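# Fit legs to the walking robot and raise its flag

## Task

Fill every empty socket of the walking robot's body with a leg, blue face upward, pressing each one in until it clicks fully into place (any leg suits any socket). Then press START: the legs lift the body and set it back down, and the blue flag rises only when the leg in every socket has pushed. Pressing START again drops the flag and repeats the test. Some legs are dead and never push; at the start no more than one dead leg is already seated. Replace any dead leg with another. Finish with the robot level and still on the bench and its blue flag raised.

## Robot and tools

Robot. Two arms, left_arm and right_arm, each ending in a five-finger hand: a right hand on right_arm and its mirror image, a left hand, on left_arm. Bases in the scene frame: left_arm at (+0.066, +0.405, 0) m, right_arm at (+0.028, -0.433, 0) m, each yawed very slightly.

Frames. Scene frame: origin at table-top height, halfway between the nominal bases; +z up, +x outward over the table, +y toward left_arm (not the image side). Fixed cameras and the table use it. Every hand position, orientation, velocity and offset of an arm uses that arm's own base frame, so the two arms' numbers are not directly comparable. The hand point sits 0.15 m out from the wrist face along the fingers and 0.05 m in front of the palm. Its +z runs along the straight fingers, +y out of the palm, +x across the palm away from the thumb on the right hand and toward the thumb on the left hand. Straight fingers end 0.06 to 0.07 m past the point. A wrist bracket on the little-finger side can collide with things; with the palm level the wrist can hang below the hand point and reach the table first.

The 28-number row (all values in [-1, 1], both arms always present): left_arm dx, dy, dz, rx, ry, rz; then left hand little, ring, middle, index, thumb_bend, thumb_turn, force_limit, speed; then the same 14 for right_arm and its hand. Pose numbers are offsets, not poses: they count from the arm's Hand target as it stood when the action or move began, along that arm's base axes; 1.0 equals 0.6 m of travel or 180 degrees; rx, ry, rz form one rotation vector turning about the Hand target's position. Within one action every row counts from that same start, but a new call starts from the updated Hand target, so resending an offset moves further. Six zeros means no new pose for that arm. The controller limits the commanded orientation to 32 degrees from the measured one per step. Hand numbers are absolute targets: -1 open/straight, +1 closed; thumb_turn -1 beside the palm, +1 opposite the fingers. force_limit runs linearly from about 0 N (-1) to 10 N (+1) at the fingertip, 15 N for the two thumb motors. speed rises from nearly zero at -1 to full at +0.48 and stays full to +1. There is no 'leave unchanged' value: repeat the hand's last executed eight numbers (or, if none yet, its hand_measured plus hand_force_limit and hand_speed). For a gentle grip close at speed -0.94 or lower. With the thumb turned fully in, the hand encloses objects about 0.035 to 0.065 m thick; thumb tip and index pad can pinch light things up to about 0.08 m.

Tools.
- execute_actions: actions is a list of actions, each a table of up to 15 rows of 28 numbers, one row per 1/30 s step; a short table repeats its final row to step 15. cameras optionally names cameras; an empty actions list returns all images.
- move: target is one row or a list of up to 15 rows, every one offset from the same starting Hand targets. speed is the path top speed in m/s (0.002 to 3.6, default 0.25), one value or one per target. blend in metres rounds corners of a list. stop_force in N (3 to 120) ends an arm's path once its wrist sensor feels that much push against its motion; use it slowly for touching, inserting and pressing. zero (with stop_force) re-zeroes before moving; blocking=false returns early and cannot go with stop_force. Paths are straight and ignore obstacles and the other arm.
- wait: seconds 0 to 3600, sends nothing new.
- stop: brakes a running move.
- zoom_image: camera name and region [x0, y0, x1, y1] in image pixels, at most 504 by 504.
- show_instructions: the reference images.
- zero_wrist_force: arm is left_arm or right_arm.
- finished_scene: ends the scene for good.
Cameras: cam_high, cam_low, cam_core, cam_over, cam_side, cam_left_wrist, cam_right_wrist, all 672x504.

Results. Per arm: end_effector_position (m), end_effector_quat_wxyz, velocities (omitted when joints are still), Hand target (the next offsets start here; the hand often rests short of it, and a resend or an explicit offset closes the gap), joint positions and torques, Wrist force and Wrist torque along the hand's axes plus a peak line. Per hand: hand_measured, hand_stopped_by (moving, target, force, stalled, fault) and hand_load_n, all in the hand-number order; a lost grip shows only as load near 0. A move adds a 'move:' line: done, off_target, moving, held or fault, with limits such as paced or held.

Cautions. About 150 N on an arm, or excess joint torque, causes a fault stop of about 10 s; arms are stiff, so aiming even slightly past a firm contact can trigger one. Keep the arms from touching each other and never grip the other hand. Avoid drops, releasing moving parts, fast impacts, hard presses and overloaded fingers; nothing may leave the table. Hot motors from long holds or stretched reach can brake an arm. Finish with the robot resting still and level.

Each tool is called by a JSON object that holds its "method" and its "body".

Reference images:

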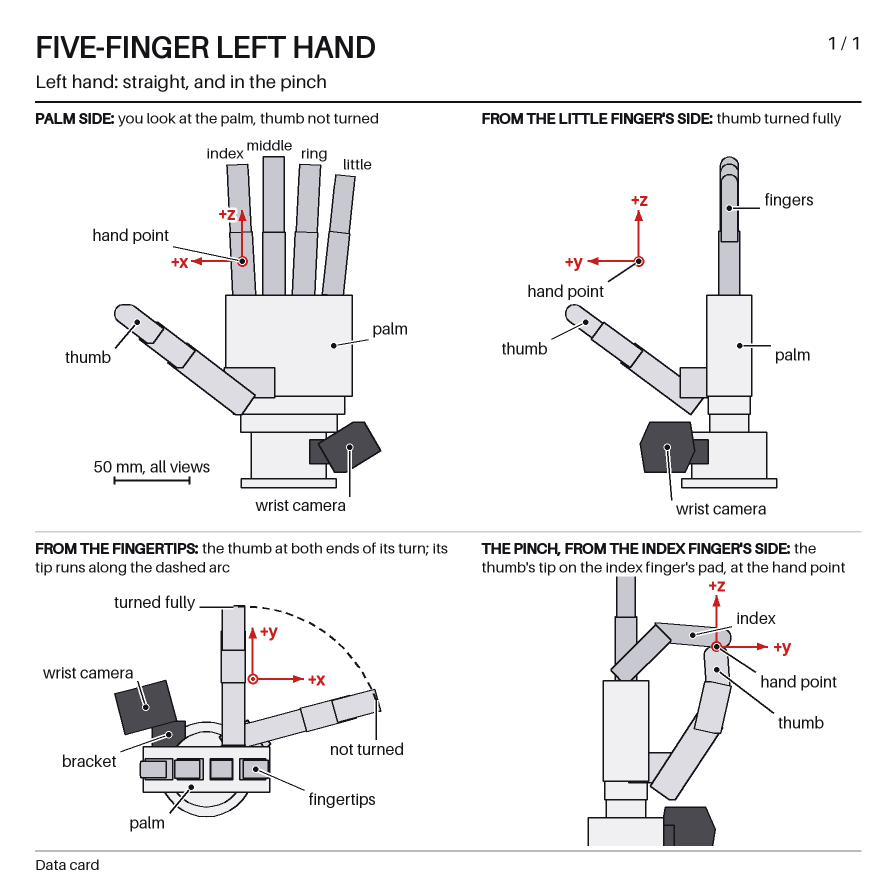

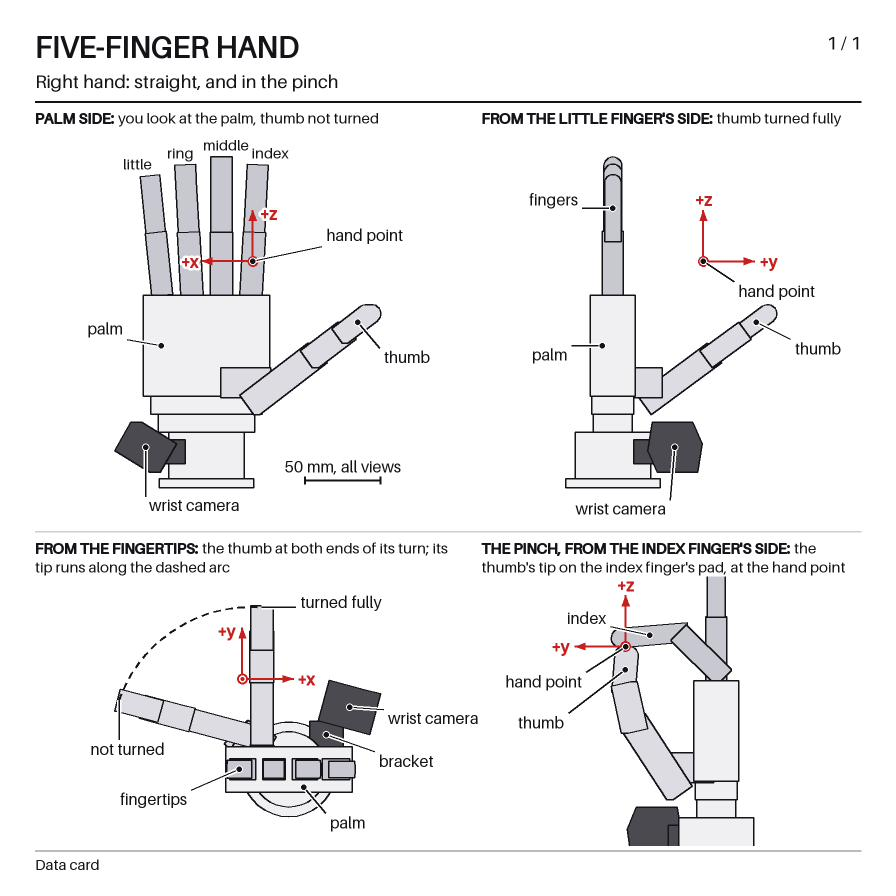

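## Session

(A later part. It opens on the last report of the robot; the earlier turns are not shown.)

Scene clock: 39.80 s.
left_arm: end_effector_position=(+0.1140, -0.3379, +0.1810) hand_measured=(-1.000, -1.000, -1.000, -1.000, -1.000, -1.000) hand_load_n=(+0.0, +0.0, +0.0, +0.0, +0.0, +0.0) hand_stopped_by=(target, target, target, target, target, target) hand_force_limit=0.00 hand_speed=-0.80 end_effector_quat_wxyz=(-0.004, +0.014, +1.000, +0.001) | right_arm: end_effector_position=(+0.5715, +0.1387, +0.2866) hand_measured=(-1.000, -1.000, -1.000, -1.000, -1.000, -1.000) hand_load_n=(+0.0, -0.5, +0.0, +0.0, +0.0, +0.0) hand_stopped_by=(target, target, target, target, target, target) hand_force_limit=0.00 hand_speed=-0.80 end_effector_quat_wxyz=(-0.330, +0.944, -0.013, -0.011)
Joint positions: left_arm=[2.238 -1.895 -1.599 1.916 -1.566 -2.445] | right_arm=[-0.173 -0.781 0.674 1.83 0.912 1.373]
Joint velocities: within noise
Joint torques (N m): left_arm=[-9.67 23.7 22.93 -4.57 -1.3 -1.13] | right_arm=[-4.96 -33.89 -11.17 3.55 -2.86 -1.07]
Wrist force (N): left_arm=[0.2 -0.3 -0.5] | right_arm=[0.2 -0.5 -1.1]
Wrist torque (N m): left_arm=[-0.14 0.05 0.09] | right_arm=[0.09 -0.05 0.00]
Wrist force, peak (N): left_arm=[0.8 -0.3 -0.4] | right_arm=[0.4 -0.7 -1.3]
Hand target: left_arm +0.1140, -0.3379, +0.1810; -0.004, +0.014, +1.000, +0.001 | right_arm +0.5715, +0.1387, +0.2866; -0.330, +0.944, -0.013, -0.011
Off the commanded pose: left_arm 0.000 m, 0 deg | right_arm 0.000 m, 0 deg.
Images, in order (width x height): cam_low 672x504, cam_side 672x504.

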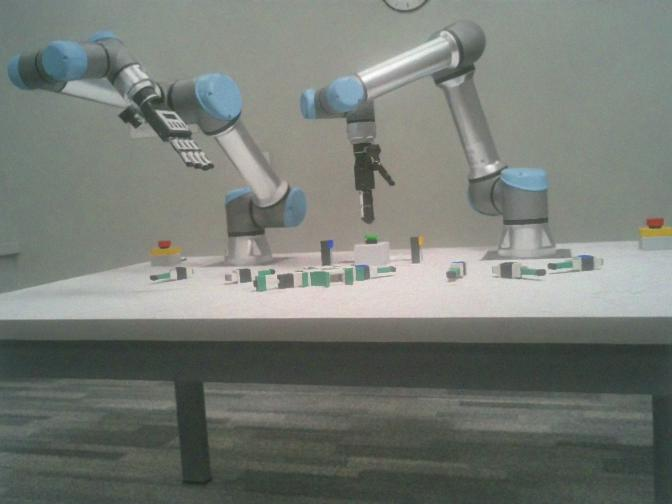

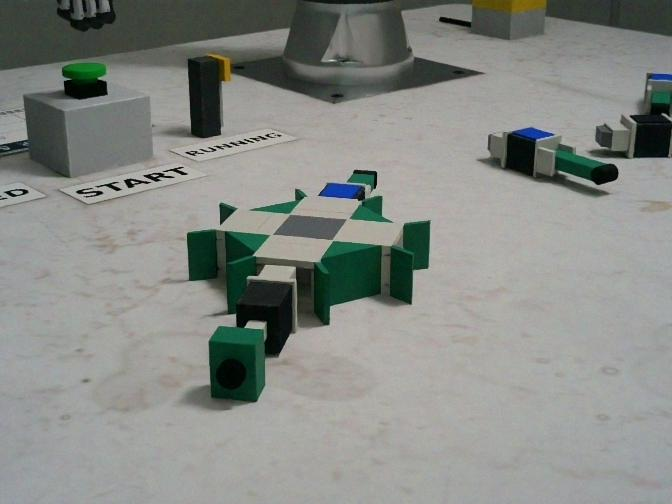

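{"method": "move", "body": {"target": [0, 0, 0.1, 0, 0, 0, -1, -1, -1, -1, -1, -1, 0, -0.8, -0.1025, 0.185, -0.311, 0.0543, -0.039, -0.2934, -1, -1, -1, -1, -1, -1, 0, -0.8], "cameras": ["cam_right_wrist", "cam_high", "cam_core", "cam_side"], "speed": 0.3}}

Scene clock: 46.13 s.
left_arm: end_effector_position=(+0.1141, -0.3379, +0.2410) hand_measured=(-1.000, -1.000, -1.000, -1.000, -1.000, -1.000) hand_load_n=(+0.0, +0.0, +0.0, +0.0, +0.0, +0.0) hand_stopped_by=(target, target, target, target, target, target) hand_force_limit=0.00 hand_speed=-0.80 end_effector_quat_wxyz=(-0.004, +0.014, +1.000, +0.001) | right_arm: end_effector_position=(+0.5101, +0.2497, +0.1002) hand_measured=(-1.000, -1.000, -1.000, -1.000, -1.000, -1.000) hand_load_n=(+0.0, +0.0, +0.0, +0.0, -0.5, +0.0) hand_stopped_by=(target, target, target, target, target, target) hand_force_limit=0.00 hand_speed=-0.80 end_effector_quat_wxyz=(-0.378, +0.808, -0.410, +0.191)
Joint positions: left_arm=[2.238 -1.856 -1.492 1.769 -1.566 -2.445] | right_arm=[0.002 -1.252 1.757 0.297 1.102 2.704]
Joint torques (N m): left_arm=[-7.03 22.06 8.16 -0.02 -0.54 -0.4] | right_arm=[0.54 -16.69 -11.51 -0.88 0.45 1.54]
Wrist force (N): left_arm=[0.5 -0.4 -0.3] | right_arm=[0.9 -0.3 -1.3]
Wrist torque (N m): left_arm=[-0.17 0.01 0.12] | right_arm=[0.08 -0.12 0.19]
Wrist force, peak (N): left_arm=[0.4 -0.5 -0.6] | right_arm=[0.6 -0.9 -2.3]
Hand target: left_arm +0.1140, -0.3379, +0.2410; -0.004, +0.014, +1.000, +0.001 | right_arm +0.5100, +0.2497, +0.1000; -0.377, +0.808, -0.410, +0.191
Off the commanded pose: left_arm 0.000 m, 0 deg | right_arm 0.000 m, 0 deg.
move: done
cam_right_wrist: T_world_to_cam=[[-0.36105, -0.60001, -0.71388, 0.40109], [-0.91803, 0.36322, 0.15902, 0.36155], [0.16389, 0.71278, -0.68197, -0.08187]] pos_world=[0.49015, 0.16769, 0.173]
Images, in order (width x height): cam_high 672x504, cam_core 672x504, cam_side 672x504, cam_right_wrist 672x504.

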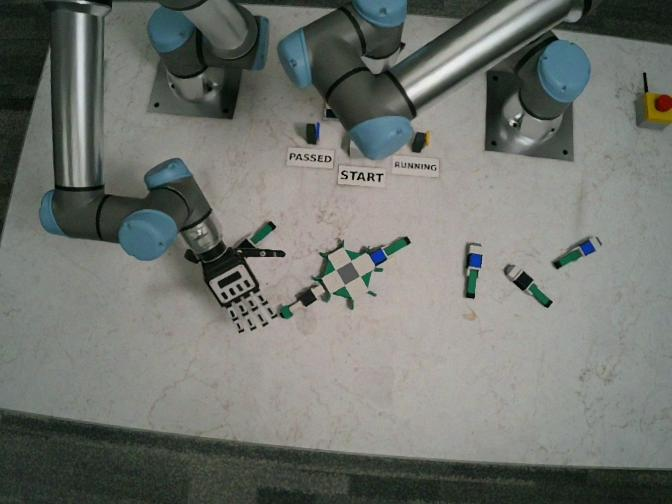

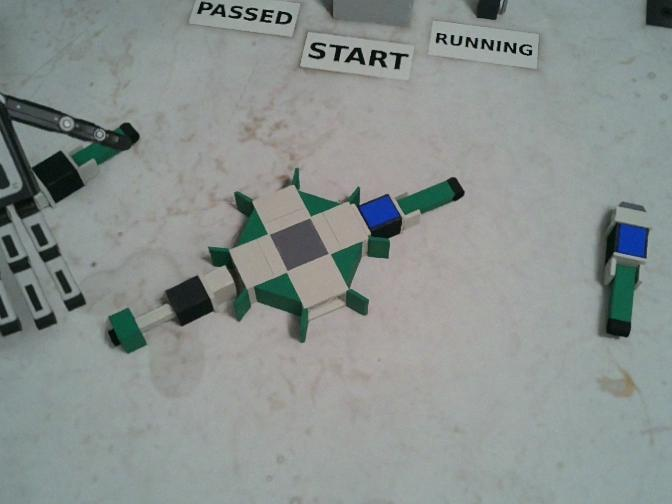

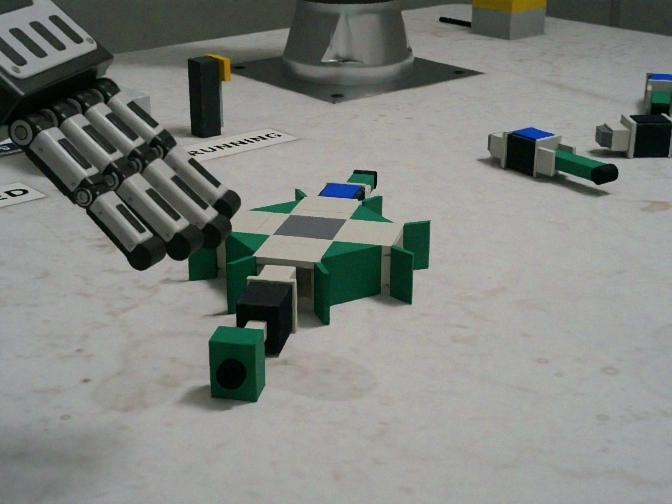

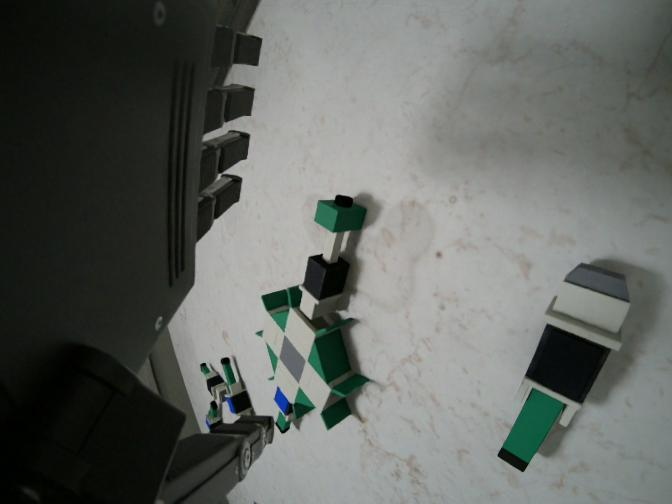

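{"method": "move", "body": {"target": [[0, 0, 0, 0, 0, 0, -1, -1, -1, -1, -1, -1, 0, -0.8, 0.15, -0.08, -0.03, 0, 0, 0, -1, -1, -0.4, -0.4, -0.7, 1, 0, 0.2],[0, 0, 0, 0, 0, 0, -1, -1, -1, -1, -1, -1, 0, -0.8, 0.15, -0.08, -0.05, 0, 0, 0, -1, -1, -0.4, -0.4, -0.7, 1, 0, 0.2]], "cameras": ["cam_right_wrist", "cam_side"], "speed": 0.2}}

Scene clock: 48.37 s.
left_arm: end_effector_position=(+0.1140, -0.3379, +0.2410) hand_measured=(-1.000, -1.000, -1.000, -1.000, -1.000, -1.000) hand_load_n=(+0.0, +0.0, -0.5, +0.0, +0.0, +0.0) hand_stopped_by=(target, target, target, target, target, target) hand_force_limit=0.00 hand_speed=-0.80 end_effector_quat_wxyz=(-0.004, +0.014, +1.000, +0.001) | right_arm: end_effector_position=(+0.6000, +0.2017, +0.0699) hand_measured=(-1.000, -1.000, -0.400, -0.400, -0.700, +1.000) hand_load_n=(+0.0, +0.0, +0.0, +0.0, +0.0, +0.0) hand_stopped_by=(target, target, target, target, target, target) hand_force_limit=0.00 hand_speed=0.20 end_effector_quat_wxyz=(-0.377, +0.808, -0.410, +0.191)
Joint positions: left_arm=[2.238 -1.856 -1.492 1.769 -1.566 -2.445] | right_arm=[-0.096 -1.044 1.541 0.346 1.035 2.622]
Joint torques (N m): left_arm=[-7.44 23.38 9.62 -0.02 -0.42 -0.4] | right_arm=[-4.4 -50.66 -23.5 1.02 1.45 -0.28]
Wrist force (N): left_arm=[0.3 -0.5 -0.3] | right_arm=[0.5 -0.3 -1.3]
Wrist torque (N m): left_arm=[-0.18 0.05 0.10] | right_arm=[0.15 -0.14 0.06]
Wrist force, peak (N): left_arm=[0.3 -0.5 -0.8] | right_arm=[0.7 -1.1 -2.3]
Hand target: left_arm +0.1140, -0.3379, +0.2410; -0.004, +0.014, +1.000, +0.001 | right_arm +0.6000, +0.2017, +0.0700; -0.377, +0.808, -0.410, +0.191
Off the commanded pose: left_arm 0.000 m, 0 deg | right_arm 0.000 m, 0 deg.
move: done
cam_right_wrist: T_world_to_cam=[[-0.36148, -0.59995, -0.71372, 0.38344], [-0.9179, 0.36337, 0.15945, 0.46626], [0.16368, 0.71276, -0.68204, -0.08287]] pos_world=[0.58015, 0.11969, 0.1428]
Images, in order (width x height): cam_side 672x504, cam_right_wrist 672x504.

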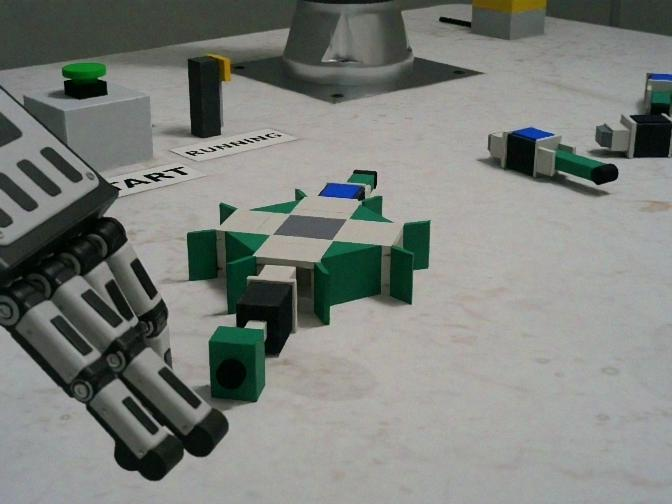

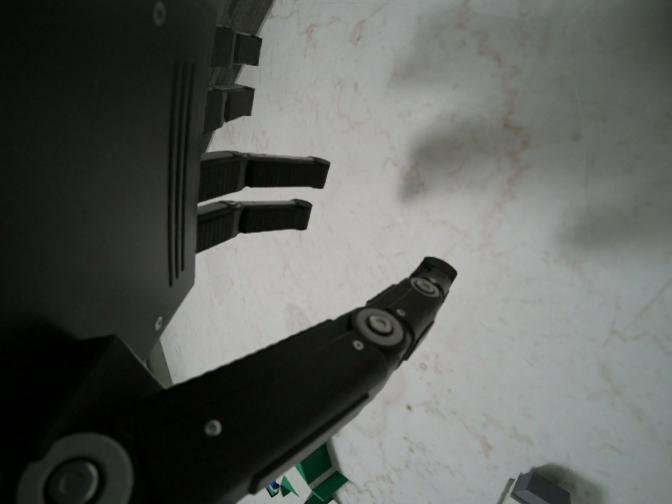

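{"method": "move", "body": {"target": [0, 0, 0, 0, 0, 0, -1, -1, -1, -1, -1, -1, 0, -0.8, 0, 0, -0.1, 0, 0, 0, -1, -1, -0.4, -0.4, -0.7, 1, 0, 0.2], "cameras": ["cam_right_wrist", "cam_side"], "speed": 0.015, "stop_force": 3}}

Scene clock: 52.83 s.
left_arm: end_effector_position=(+0.1140, -0.3379, +0.2410) hand_measured=(-1.000, -1.000, -1.000, -1.000, -1.000, -1.000) hand_load_n=(+0.0, +0.0, +0.0, +0.0, +0.0, +0.0) hand_stopped_by=(target, target, target, target, target, target) hand_force_limit=0.00 hand_speed=-0.80 end_effector_quat_wxyz=(-0.004, +0.014, +1.000, +0.001) | right_arm: end_effector_position=(+0.6000, +0.2017, +0.0258) hand_measured=(-1.000, -1.000, -0.400, -0.400, -0.700, +1.000) hand_load_n=(+0.0, +0.0, +0.0, +0.0, +0.0, +0.0) hand_stopped_by=(target, target, target, target, target, target) hand_force_limit=0.00 hand_speed=0.20 end_effector_quat_wxyz=(-0.377, +0.808, -0.410, +0.191)
Joint positions: left_arm=[2.238 -1.856 -1.492 1.769 -1.566 -2.445] | right_arm=[-0.096 -0.99 1.583 0.25 1.035 2.622]
Joint torques (N m): left_arm=[-6.51 23.72 9.4 -0.14 -0.35 -0.32] | right_arm=[-4.73 -50.95 -23 -0.13 1.33 -0.08]
Wrist force (N): left_arm=[0.5 -0.3 -0.2] | right_arm=[0.3 -1.4 -2.5]
Wrist torque (N m): left_arm=[-0.16 0.01 0.13] | right_arm=[0.18 -0.03 0.00]
Wrist force, peak (N): left_arm=[0.7 -0.5 -0.5] | right_arm=[-0.9 -13.2 -13.1]
Hand target: left_arm +0.1140, -0.3379, +0.2410; -0.004, +0.014, +1.000, +0.001 | right_arm +0.6000, +0.2017, +0.0258; -0.377, +0.808, -0.410, +0.191 (not the last commanded pose)
Off the commanded pose: left_arm 0.000 m, 0 deg | right_arm 0.016 m, 0 deg.
move: contact (right_arm)
cam_right_wrist: T_world_to_cam=[[-0.36128, -0.60002, -0.71376, 0.35186], [-0.91794, 0.3634, 0.15915, 0.47334], [0.16389, 0.71269, -0.68207, -0.11306]] pos_world=[0.58015, 0.11969, 0.0987]
Images, in order (width x height): cam_side 672x504, cam_right_wrist 672x504.

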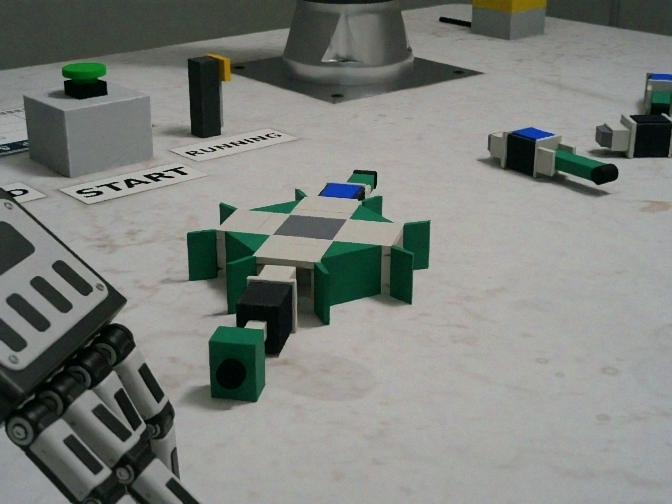

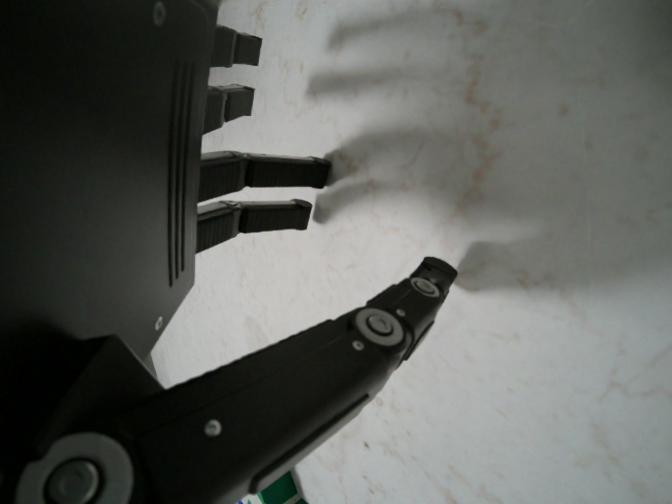

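{"method": "move", "body": {"target": [[0, 0, 0, 0, 0, 0, -1, -1, -1, -1, -1, -1, 0, -0.8, 0, 0, 0.11, 0, 0, 0, -1, -1, -0.4, -0.4, -0.7, 1, 0, 0.2],[0, 0, 0, 0, 0, 0, -1, -1, -1, -1, -1, -1, 0, -0.8, -0.144, 0.2655, 0.107, 0, 0, 0, -1, -1, -0.4, -0.4, -0.7, 1, 0, 0.2]], "cameras": ["cam_right_wrist", "cam_side", "cam_core"], "speed": 0.25, "blend": [0.03, 0]}}

Scene clock: 55.00 s.
left_arm: end_effector_position=(+0.1140, -0.3379, +0.2410) hand_measured=(-1.000, -1.000, -1.000, -1.000, -1.000, -1.000) hand_load_n=(+0.0, +0.0, +0.0, +0.0, +0.0, +0.0) hand_stopped_by=(target, target, target, target, target, target) hand_force_limit=0.00 hand_speed=-0.80 end_effector_quat_wxyz=(-0.004, +0.014, +1.000, +0.001) | right_arm: end_effector_position=(+0.5137, +0.3609, +0.0901) hand_measured=(-1.000, -1.000, -0.400, -0.400, -0.700, +1.000) hand_load_n=(+0.0, +0.0, +0.0, +0.0, +0.0, +0.0) hand_stopped_by=(target, target, target, target, target, target) hand_force_limit=0.00 hand_speed=0.20 end_effector_quat_wxyz=(-0.377, +0.808, -0.410, +0.192)
Joint positions: left_arm=[2.238 -1.856 -1.492 1.769 -1.566 -2.445] | right_arm=[0.258 -1.147 1.62 0.259 1.287 2.895]
Joint torques (N m): left_arm=[-6.63 25.1 9.77 -0.11 -0.44 -0.31] | right_arm=[7.87 -21.35 -14.02 1.33 -0.56 0.83]
Wrist force (N): left_arm=[0.3 -0.4 -0.4] | right_arm=[0.6 -0.2 -0.7]
Wrist torque (N m): left_arm=[-0.16 0.05 0.10] | right_arm=[0.09 -0.11 0.29]
Wrist force, peak (N): left_arm=[0.7 -0.5 -0.5] | right_arm=[0.2 -1.7 -2.9]
Hand target: left_arm +0.1140, -0.3379, +0.2410; -0.004, +0.014, +1.000, +0.001 | right_arm +0.5136, +0.3610, +0.0900; -0.377, +0.808, -0.410, +0.191
Off the commanded pose: left_arm 0.000 m, 0 deg | right_arm 0.000 m, 0 deg.
move: done
cam_right_wrist: T_world_to_cam=[[-0.36108, -0.60003, -0.71386, 0.46202], [-0.918, 0.36331, 0.15896, 0.32612], [0.16397, 0.71272, -0.68201, -0.16858]] pos_world=[0.49385, 0.27889, 0.163]
Images, in order (width x height): cam_core 672x504, cam_side 672x504, cam_right_wrist 672x504.

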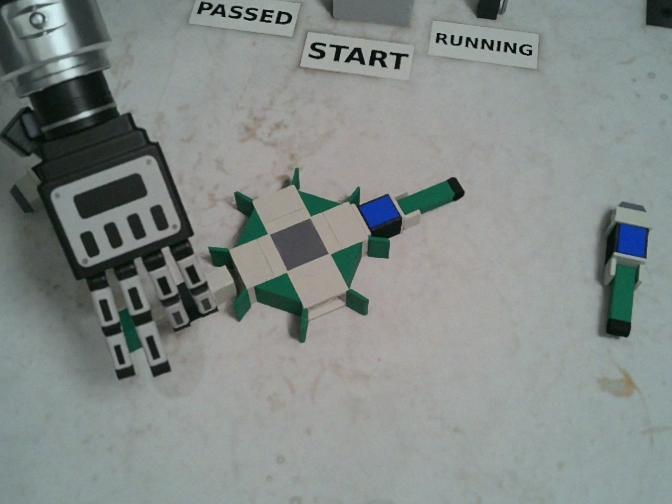

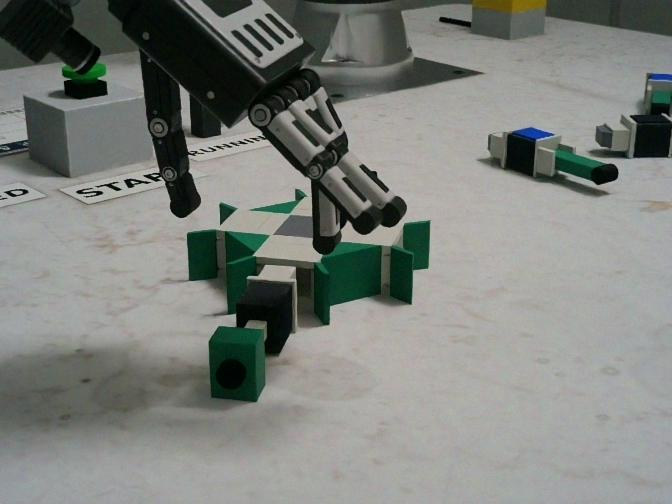

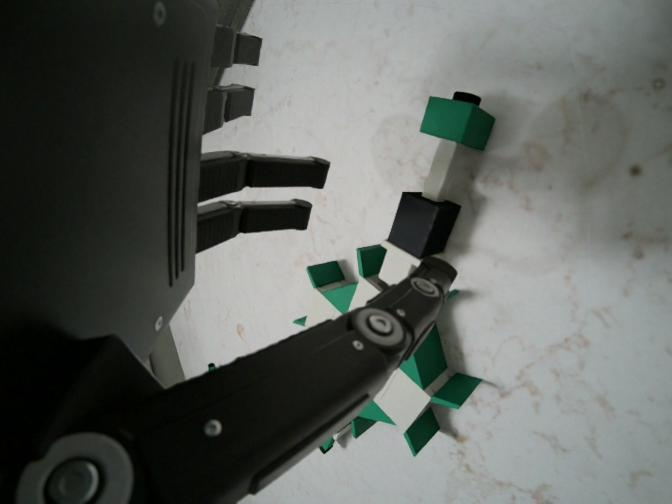

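{"method": "move", "body": {"target": [0, 0, 0, 0, 0, 0, -1, -1, -1, -1, -1, -1, 0, -0.8, 0.0013, 0.008, -0.1, 0, 0, 0, -1, -1, -0.45, -0.45, -0.7, 1, 0, 0.2], "cameras": ["cam_right_wrist", "cam_side", "cam_core"], "speed": 0.06, "stop_force": 5}}

Scene clock: 57.90 s.
left_arm: end_effector_position=(+0.1140, -0.3379, +0.2410) hand_measured=(-1.000, -1.000, -1.000, -1.000, -1.000, -1.000) hand_load_n=(+0.0, +0.0, +0.0, +0.0, +0.0, +0.0) hand_stopped_by=(target, target, target, target, target, target) hand_force_limit=0.00 hand_speed=-0.80 end_effector_quat_wxyz=(-0.004, +0.014, +1.000, +0.001) | right_arm: end_effector_position=(+0.5144, +0.3658, +0.0300) hand_measured=(-1.000, -1.000, -0.450, -0.450, -0.700, +1.000) hand_load_n=(+0.0, +0.0, +0.0, +0.0, +0.0, +0.0) hand_stopped_by=(target, target, target, target, target, target) hand_force_limit=0.00 hand_speed=0.20 end_effector_quat_wxyz=(-0.377, +0.808, -0.410, +0.191)
Joint positions: left_arm=[2.238 -1.856 -1.492 1.769 -1.566 -2.445] | right_arm=[0.268 -1.067 1.675 0.123 1.294 2.902]
Joint torques (N m): left_arm=[-7.22 24.9 8.91 -0.23 -0.36 -0.29] | right_arm=[-6.42 -50.16 -24.16 -0.56 -1.76 -1.01]
Wrist force (N): left_arm=[0.4 -0.2 -0.5] | right_arm=[0.5 -0.2 -0.7]
Wrist torque (N m): left_arm=[-0.11 0.02 0.11] | right_arm=[0.09 -0.17 0.08]
Wrist force, peak (N): left_arm=[0.8 -0.4 -0.4] | right_arm=[0.5 -0.6 -1.4]
Hand target: left_arm +0.1140, -0.3379, +0.2410; -0.004, +0.014, +1.000, +0.001 | right_arm +0.5144, +0.3658, +0.0300; -0.377, +0.808, -0.410, +0.191
Off the commanded pose: left_arm 0.000 m, 0 deg | right_arm 0.000 m, 0 deg.
move: done
cam_right_wrist: T_world_to_cam=[[-0.36128, -0.60002, -0.71376, 0.4224], [-0.91794, 0.3634, 0.15915, 0.33446], [0.16389, 0.71269, -0.68207, -0.21312]] pos_world=[0.49455, 0.28379, 0.1029]
Images, in order (width x height): cam_core 672x504, cam_side 672x504, cam_right_wrist 672x504.

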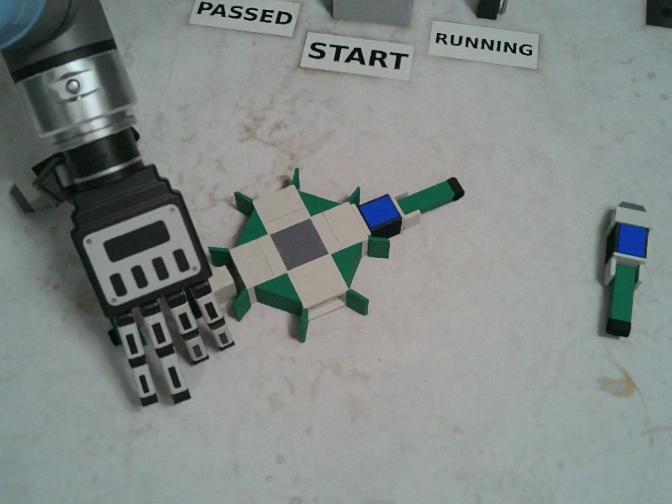

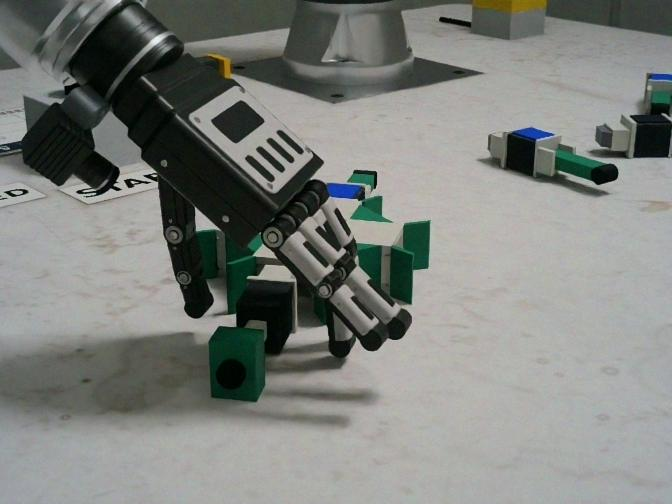

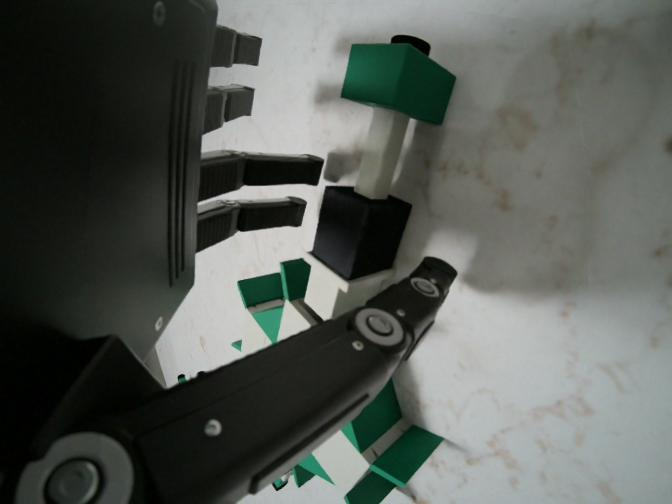

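{"method": "zoom_image", "body": {"camera": "cam_right_wrist", "region": [260, 20, 480, 320]}}

Scaled by 1.680 from the camera's image (finer frame: 960x720).

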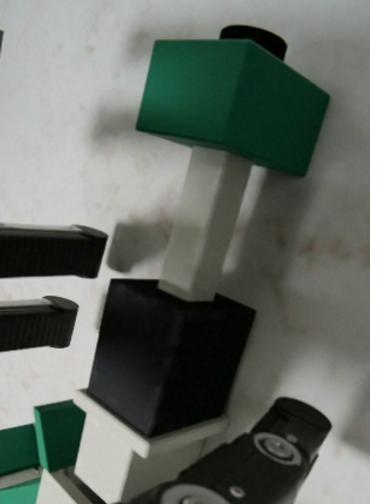

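{"method": "move", "body": {"target": [0,0,0,0,0,0,-1,-1,-1,-1,-1,-1,0,-0.8,0,0,0,0,0,0,-1,-1,0.15,0.15,-0.56,1,-0.6,-0.8], "cameras": ["cam_right_wrist","cam_side","cam_core"]}}

Scene clock: 71.40 s.
left_arm: end_effector_position=(+0.1140, -0.3379, +0.2410) hand_measured=(-1.000, -1.000, -1.000, -1.000, -1.000, -1.000) hand_load_n=(+0.0, +0.0, +0.0, +0.0, -0.5, +0.0) hand_stopped_by=(target, target, target, target, target, target) hand_force_limit=0.00 hand_speed=-0.80 end_effector_quat_wxyz=(-0.004, +0.014, +1.000, +0.001) | right_arm: end_effector_position=(+0.5144, +0.3658, +0.0300) hand_measured=(-1.000, -1.000, +0.140, +0.150, -0.560, +1.000) hand_load_n=(+0.0, +0.0, +2.0, +1.5, +2.5, +0.0) hand_stopped_by=(target, target, force, target, target, target) hand_force_limit=-0.60 hand_speed=-0.80 end_effector_quat_wxyz=(-0.377, +0.808, -0.410, +0.191)
Joint positions: left_arm=[2.238 -1.856 -1.492 1.769 -1.566 -2.445] | right_arm=[0.268 -1.067 1.675 0.123 1.294 2.902]
Joint torques (N m): left_arm=[-6.72 25.7 9.27 -0.25 -0.47 -0.23] | right_arm=[-6.01 -49.04 -23.93 -0.76 -1.88 -0.85]
Wrist force (N): left_arm=[0.6 -0.4 -0.2] | right_arm=[0.5 -0.9 -1.3]
Wrist torque (N m): left_arm=[-0.18 0.01 0.13] | right_arm=[0.04 -0.15 0.08]
Wrist force, peak (N): left_arm=[0.9 -0.4 -0.4] | right_arm=[0.2 -1.1 -1.6]
Hand target: left_arm +0.1140, -0.3379, +0.2410; -0.004, +0.014, +1.000, +0.001 | right_arm +0.5144, +0.3658, +0.0300; -0.377, +0.808, -0.410, +0.191
Off the commanded pose: left_arm 0.000 m, 0 deg | right_arm 0.000 m, 0 deg.
move: done
cam_right_wrist: T_world_to_cam=[[-0.36128, -0.60002, -0.71376, 0.4224], [-0.91794, 0.3634, 0.15915, 0.33446], [0.16389, 0.71269, -0.68207, -0.21312]] pos_world=[0.49455, 0.28379, 0.1029]
Images, in order (width x height): cam_core 672x504, cam_side 672x504, cam_right_wrist 672x504.

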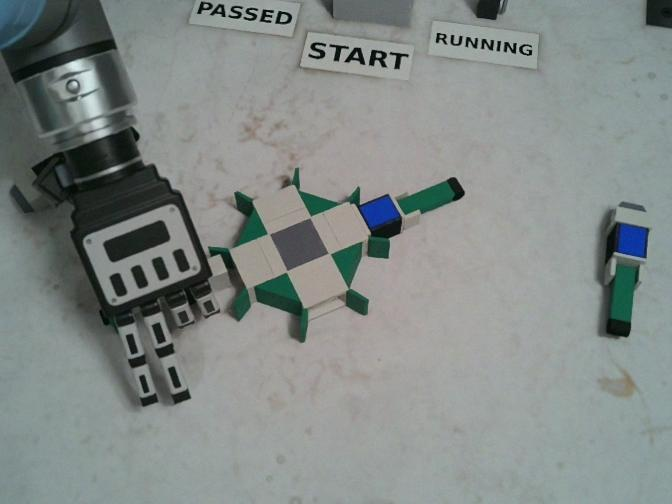

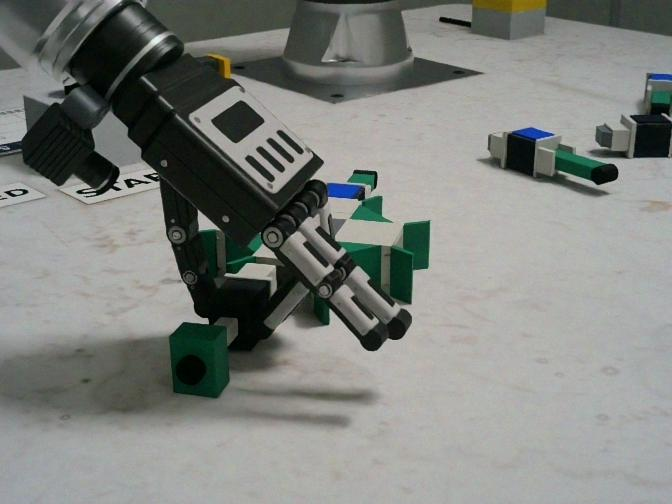

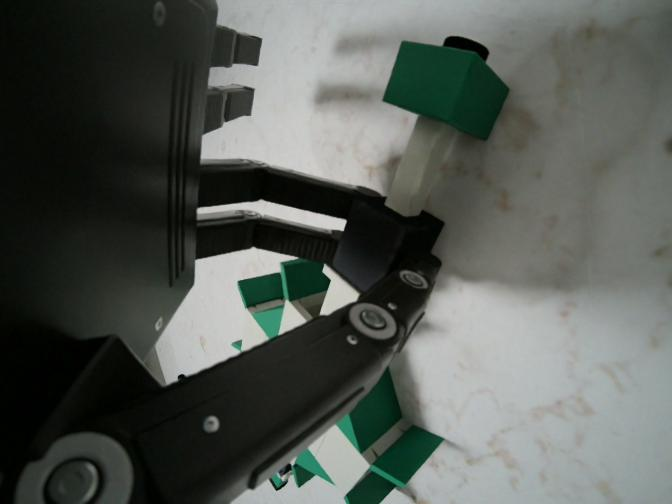

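{"method": "move", "body": {"target": [0,0,0,0,0,0,-1,-1,-1,-1,-1,-1,0,-0.8,0.0203,-0.0263,0,0,0,0,-1,-1,0.15,0.15,-0.56,1,-0.6,-0.8], "speed": 0.02, "stop_force": 8, "cameras": ["cam_right_wrist","cam_side","cam_core"]}}

Scene clock: 73.73 s.
left_arm: end_effector_position=(+0.1140, -0.3379, +0.2410) hand_measured=(-1.000, -1.000, -1.000, -1.000, -1.000, -1.000) hand_load_n=(+0.0, +0.0, +0.0, +0.0, +0.0, +0.0) hand_stopped_by=(target, target, target, target, target, target) hand_force_limit=0.00 hand_speed=-0.80 end_effector_quat_wxyz=(-0.004, +0.014, +1.000, +0.001) | right_arm: end_effector_position=(+0.5266, +0.3500, +0.0300) hand_measured=(-1.000, -1.000, +0.140, +0.150, -0.560, +1.000) hand_load_n=(+0.0, +0.0, +1.5, +1.0, +2.5, +0.0) hand_stopped_by=(target, target, force, target, target, target) hand_force_limit=-0.60 hand_speed=-0.80 end_effector_quat_wxyz=(-0.377, +0.808, -0.410, +0.191)
Joint positions: left_arm=[2.238 -1.856 -1.492 1.769 -1.566 -2.445] | right_arm=[0.228 -1.06 1.665 0.134 1.265 2.874]
Joint torques (N m): left_arm=[-6.71 26.65 8.91 -0.29 -0.42 -0.32] | right_arm=[7.04 -44.16 -9.77 -0.87 1.73 1.27]
Wrist force (N): left_arm=[0.6 -0.2 -0.2] | right_arm=[0.8 -1.5 -1.9]
Wrist torque (N m): left_arm=[-0.15 0.01 0.11] | right_arm=[0.03 -0.13 0.23]
Wrist force, peak (N): left_arm=[0.5 -0.8 -0.3] | right_arm=[0.8 -1.5 -1.9]
Hand target: left_arm +0.1140, -0.3379, +0.2410; -0.004, +0.014, +1.000, +0.001 | right_arm +0.5266, +0.3500, +0.0300; -0.377, +0.808, -0.410, +0.191
Off the commanded pose: left_arm 0.000 m, 0 deg | right_arm 0.000 m, 0 deg.
move: done
cam_right_wrist: T_world_to_cam=[[-0.36135, -0.59999, -0.71375, 0.41735], [-0.91792, 0.36344, 0.1592, 0.35137], [0.16389, 0.71269, -0.68207, -0.20386]] pos_world=[0.50675, 0.26799, 0.1029]
Images, in order (width x height): cam_core 672x504, cam_side 672x504, cam_right_wrist 672x504.

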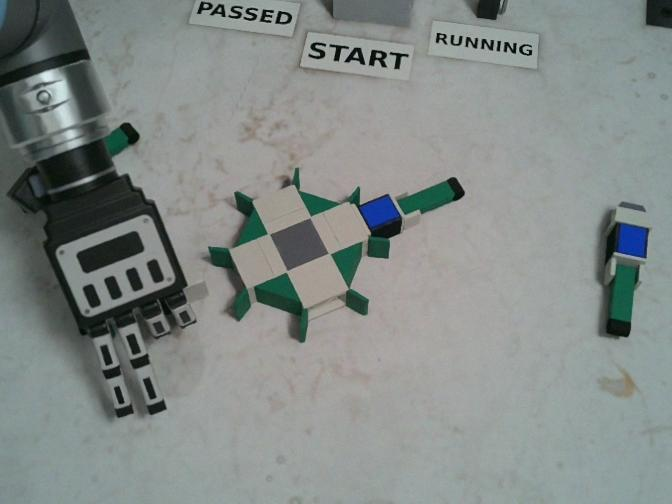

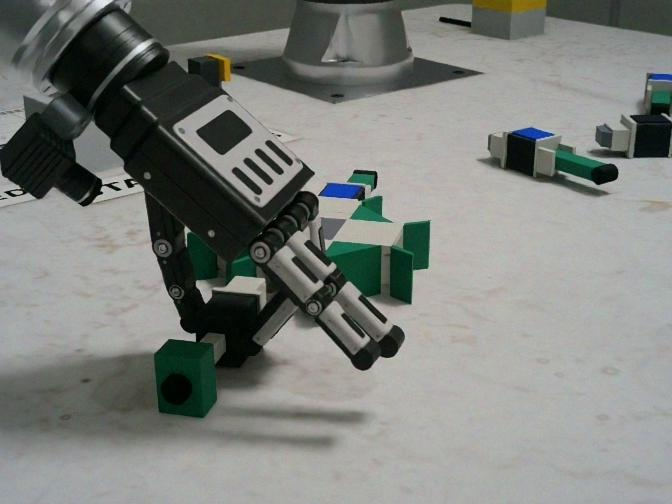

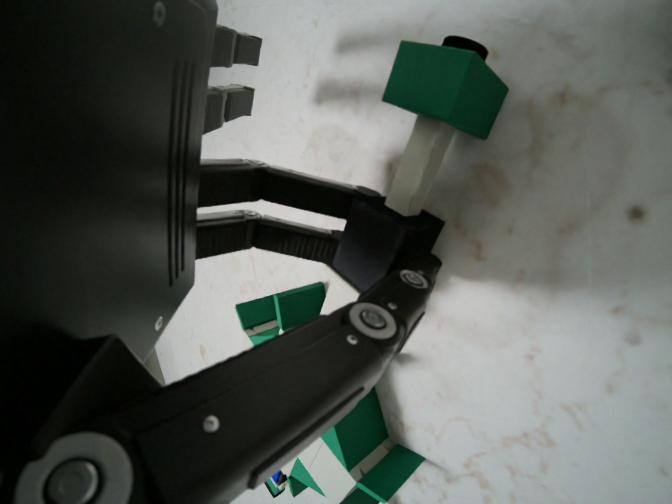

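{"method": "move", "body": {"target": [[0,0,0,0,0,0,-1,-1,-1,-1,-1,-1,0,-0.8,0.061,-0.079,0.002,0,0,0,-1,-1,0.15,0.15,-0.56,1,-0.6,-0.8],[0,0,0,0,0,0,-1,-1,-1,-1,-1,-1,0,-0.8,0.1,-0.26,0.003,0,0,0,-1,-1,0.15,0.15,-0.56,1,-0.6,-0.8]], "speed": 0.1, "blend": 0.02, "cameras": ["cam_right_wrist","cam_high","cam_over"]}}

Scene clock: 76.23 s.
left_arm: end_effector_position=(+0.1140, -0.3379, +0.2410) hand_measured=(-1.000, -1.000, -1.000, -1.000, -1.000, -1.000) hand_load_n=(+0.0, +0.0, +0.0, +0.0, +0.0, +0.0) hand_stopped_by=(target, target, target, target, target, target) hand_force_limit=0.00 hand_speed=-0.80 end_effector_quat_wxyz=(-0.004, +0.014, +1.000, +0.001) | right_arm: end_effector_position=(+0.5866, +0.1940, +0.0318) hand_measured=(-1.000, -1.000, +0.140, +0.150, -0.560, +1.000) hand_load_n=(+0.0, +0.0, +1.5, +1.0, +2.5, +0.0) hand_stopped_by=(target, target, force, target, target, target) hand_force_limit=-0.60 hand_speed=-0.80 end_effector_quat_wxyz=(-0.377, +0.808, -0.410, +0.191)
Joint positions: left_arm=[2.238 -1.856 -1.492 1.769 -1.566 -2.445] | right_arm=[-0.115 -1.026 1.626 0.25 1.023 2.606]
Joint torques (N m): left_arm=[-6.97 26.96 9.88 -0.16 -0.47 -0.15] | right_arm=[-1.89 -46.21 -9.27 -0.79 1.28 0.48]
Wrist force (N): left_arm=[0.3 -0.3 -0.4] | right_arm=[0.2 0.3 -1.0]
Wrist torque (N m): left_arm=[-0.13 0.04 0.11] | right_arm=[0.15 -0.08 0.04]
Wrist force, peak (N): left_arm=[0.6 -0.5 -0.6] | right_arm=[0.8 -1.5 -1.8]
Hand target: left_arm +0.1140, -0.3379, +0.2410; -0.004, +0.014, +1.000, +0.001 | right_arm +0.5866, +0.1940, +0.0318; -0.377, +0.808, -0.410, +0.191
Off the commanded pose: left_arm 0.000 m, 0 deg | right_arm 0.000 m, 0 deg.
move: done
cam_right_wrist: T_world_to_cam=[[-0.36141, -0.59995, -0.71375, 0.34668], [-0.91791, 0.36339, 0.15934, 0.46286], [0.16378, 0.71275, -0.68203, -0.1013]] pos_world=[0.56675, 0.11199, 0.1046]
Images, in order (width x height): cam_high 672x504, cam_over 672x504, cam_right_wrist 672x504.

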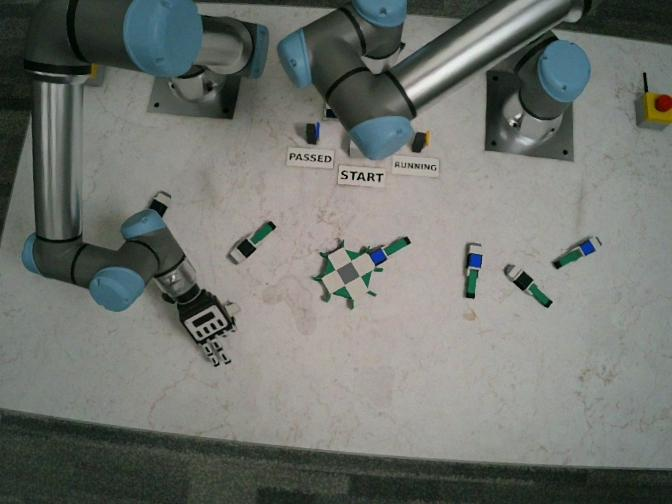

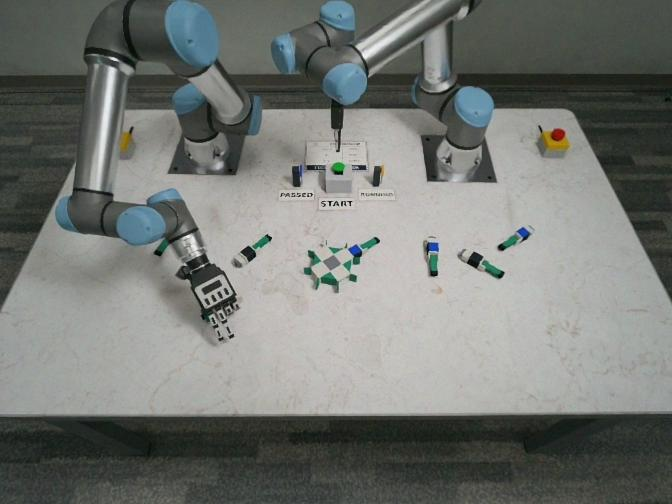

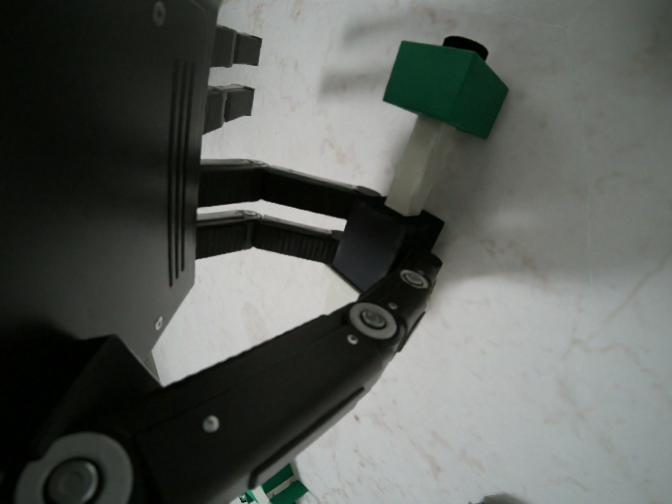

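{"method": "move", "body": {"target": [[0,0,0,0,0,0,-1,-1,-1,-1,-1,-1,0,-0.8,0,0,-0.003,0,0,0,-1,-1,0.15,0.15,-0.56,1,-0.6,-0.8],[0,0,0,0,0,0,-1,-1,-1,-1,-1,-1,0,-0.8,0,0,-0.003,0,0,0,-1,-1,-0.45,-0.45,-0.7,1,-0.6,-0.6],[0,0,0,0,0,0,-1,-1,-1,-1,-1,-1,0,-0.8,0,0,0.2,0,0,0,-1,-1,-0.45,-0.45,-0.7,1,-0.6,-0.6]], "speed": [0.03,0.1,0.25], "cameras": ["cam_high","cam_side","cam_core"]}}

Scene clock: 79.07 s.
left_arm: end_effector_position=(+0.1140, -0.3379, +0.2410) hand_measured=(-1.000, -1.000, -1.000, -1.000, -1.000, -1.000) hand_load_n=(+0.0, +0.0, +0.0, +0.0, +0.0, +0.0) hand_stopped_by=(target, target, target, target, target, target) hand_force_limit=0.00 hand_speed=-0.80 end_effector_quat_wxyz=(-0.004, +0.014, +1.000, +0.001) | right_arm: end_effector_position=(+0.5866, +0.1940, +0.1518) hand_measured=(-1.000, -1.000, -0.450, -0.450, -0.700, +1.000) hand_load_n=(+0.0, +0.0, +0.0, +0.0, +0.0, +0.0) hand_stopped_by=(target, target, target, target, target, target) hand_force_limit=-0.60 hand_speed=-0.60 end_effector_quat_wxyz=(-0.377, +0.808, -0.410, +0.192)
Joint positions: left_arm=[2.238 -1.856 -1.492 1.769 -1.566 -2.445] | right_arm=[-0.115 -1.153 1.481 0.522 1.023 2.606]
Joint torques (N m): left_arm=[-6.45 27.17 9.95 -0.21 -0.25 -0.25] | right_arm=[-6.98 -27.02 -23.3 2.13 -2.17 0.07]
Wrist force (N): left_arm=[0.4 -0.3 -0.2] | right_arm=[0.3 -0.3 -1.2]
Wrist torque (N m): left_arm=[-0.16 0.04 0.11] | right_arm=[0.09 -0.06 0.23]
Wrist force, peak (N): left_arm=[0.5 -0.6 -0.7] | right_arm=[0.2 -2.2 -2.5]
Hand target: left_arm +0.1140, -0.3379, +0.2410; -0.004, +0.014, +1.000, +0.001 | right_arm +0.5866, +0.1940, +0.1518; -0.377, +0.808, -0.410, +0.191
Off the commanded pose: left_arm 0.000 m, 0 deg | right_arm 0.000 m, 0 deg.
move: done
Images, in order (width x height): cam_high 672x504, cam_core 672x504, cam_side 672x504.

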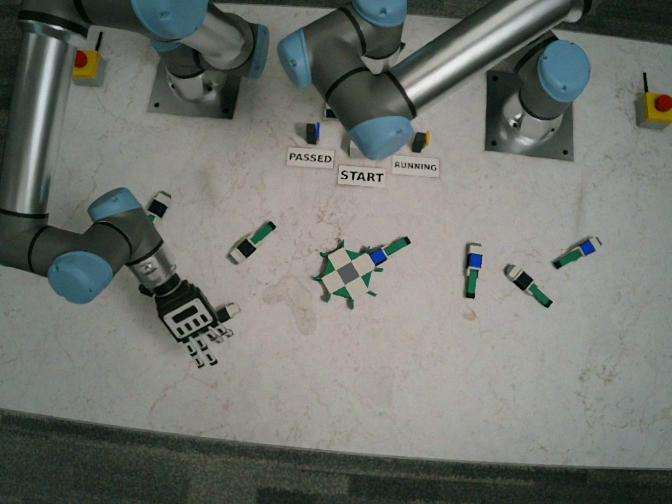

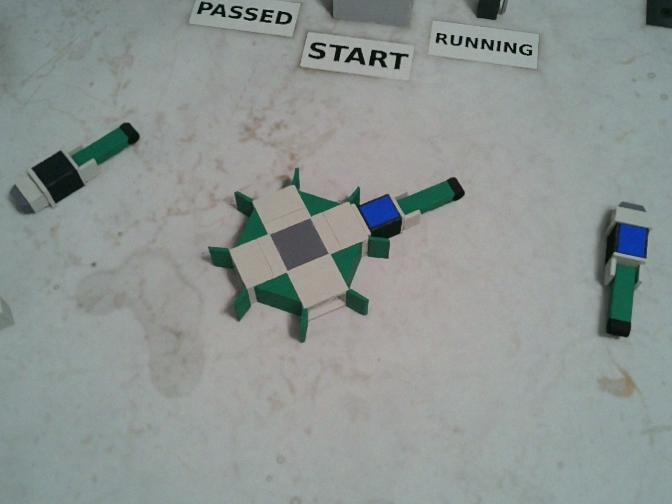

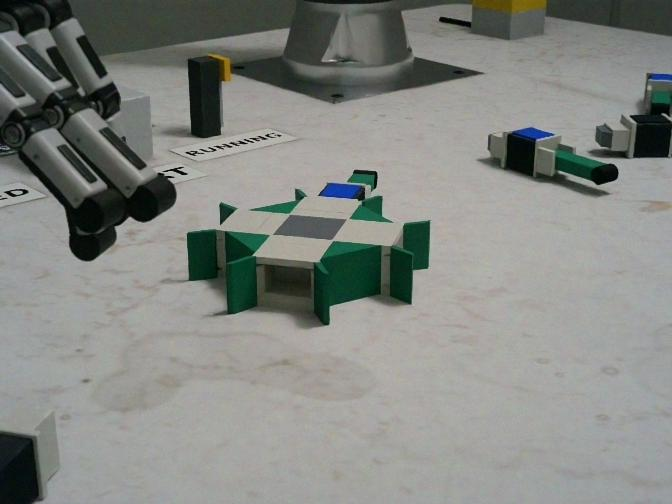

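{"method": "zoom_image", "body": {"camera": "cam_side", "region": [170, 160, 450, 340]}}

{"method": "zoom_image", "body": {"camera": "cam_side", "region": [470, 60, 672, 220]}}

{"method": "zoom_image", "body": {"camera": "cam_core", "region": [180, 140, 500, 360]}}

{"method": "zoom_image", "body": {"camera": "cam_high", "region": [440, 210, 620, 330]}}

Scaled by 1.800.

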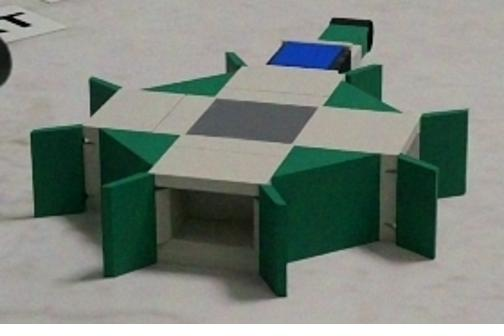

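Scaled by 2.495.

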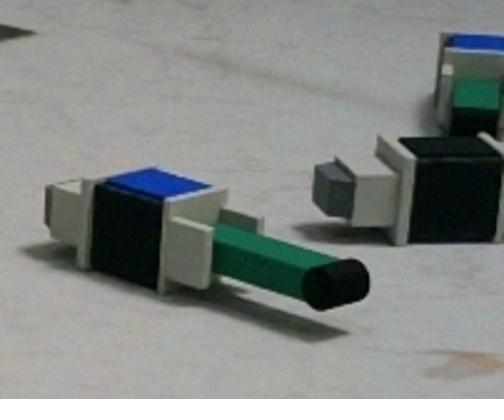

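Scaled by 1.575.

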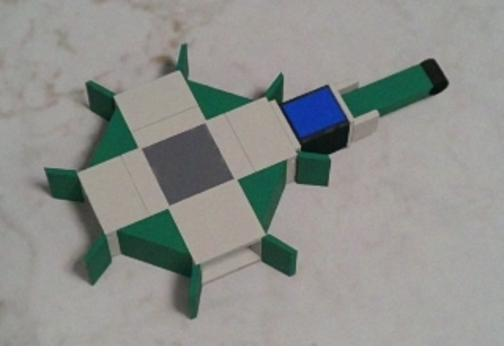

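Scaled by 2.800.

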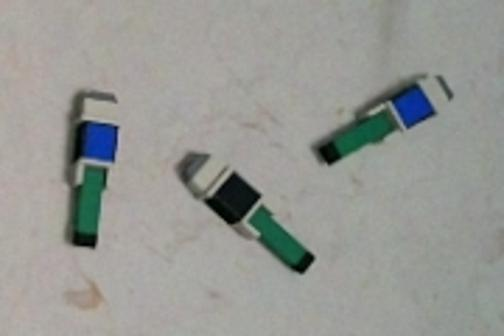

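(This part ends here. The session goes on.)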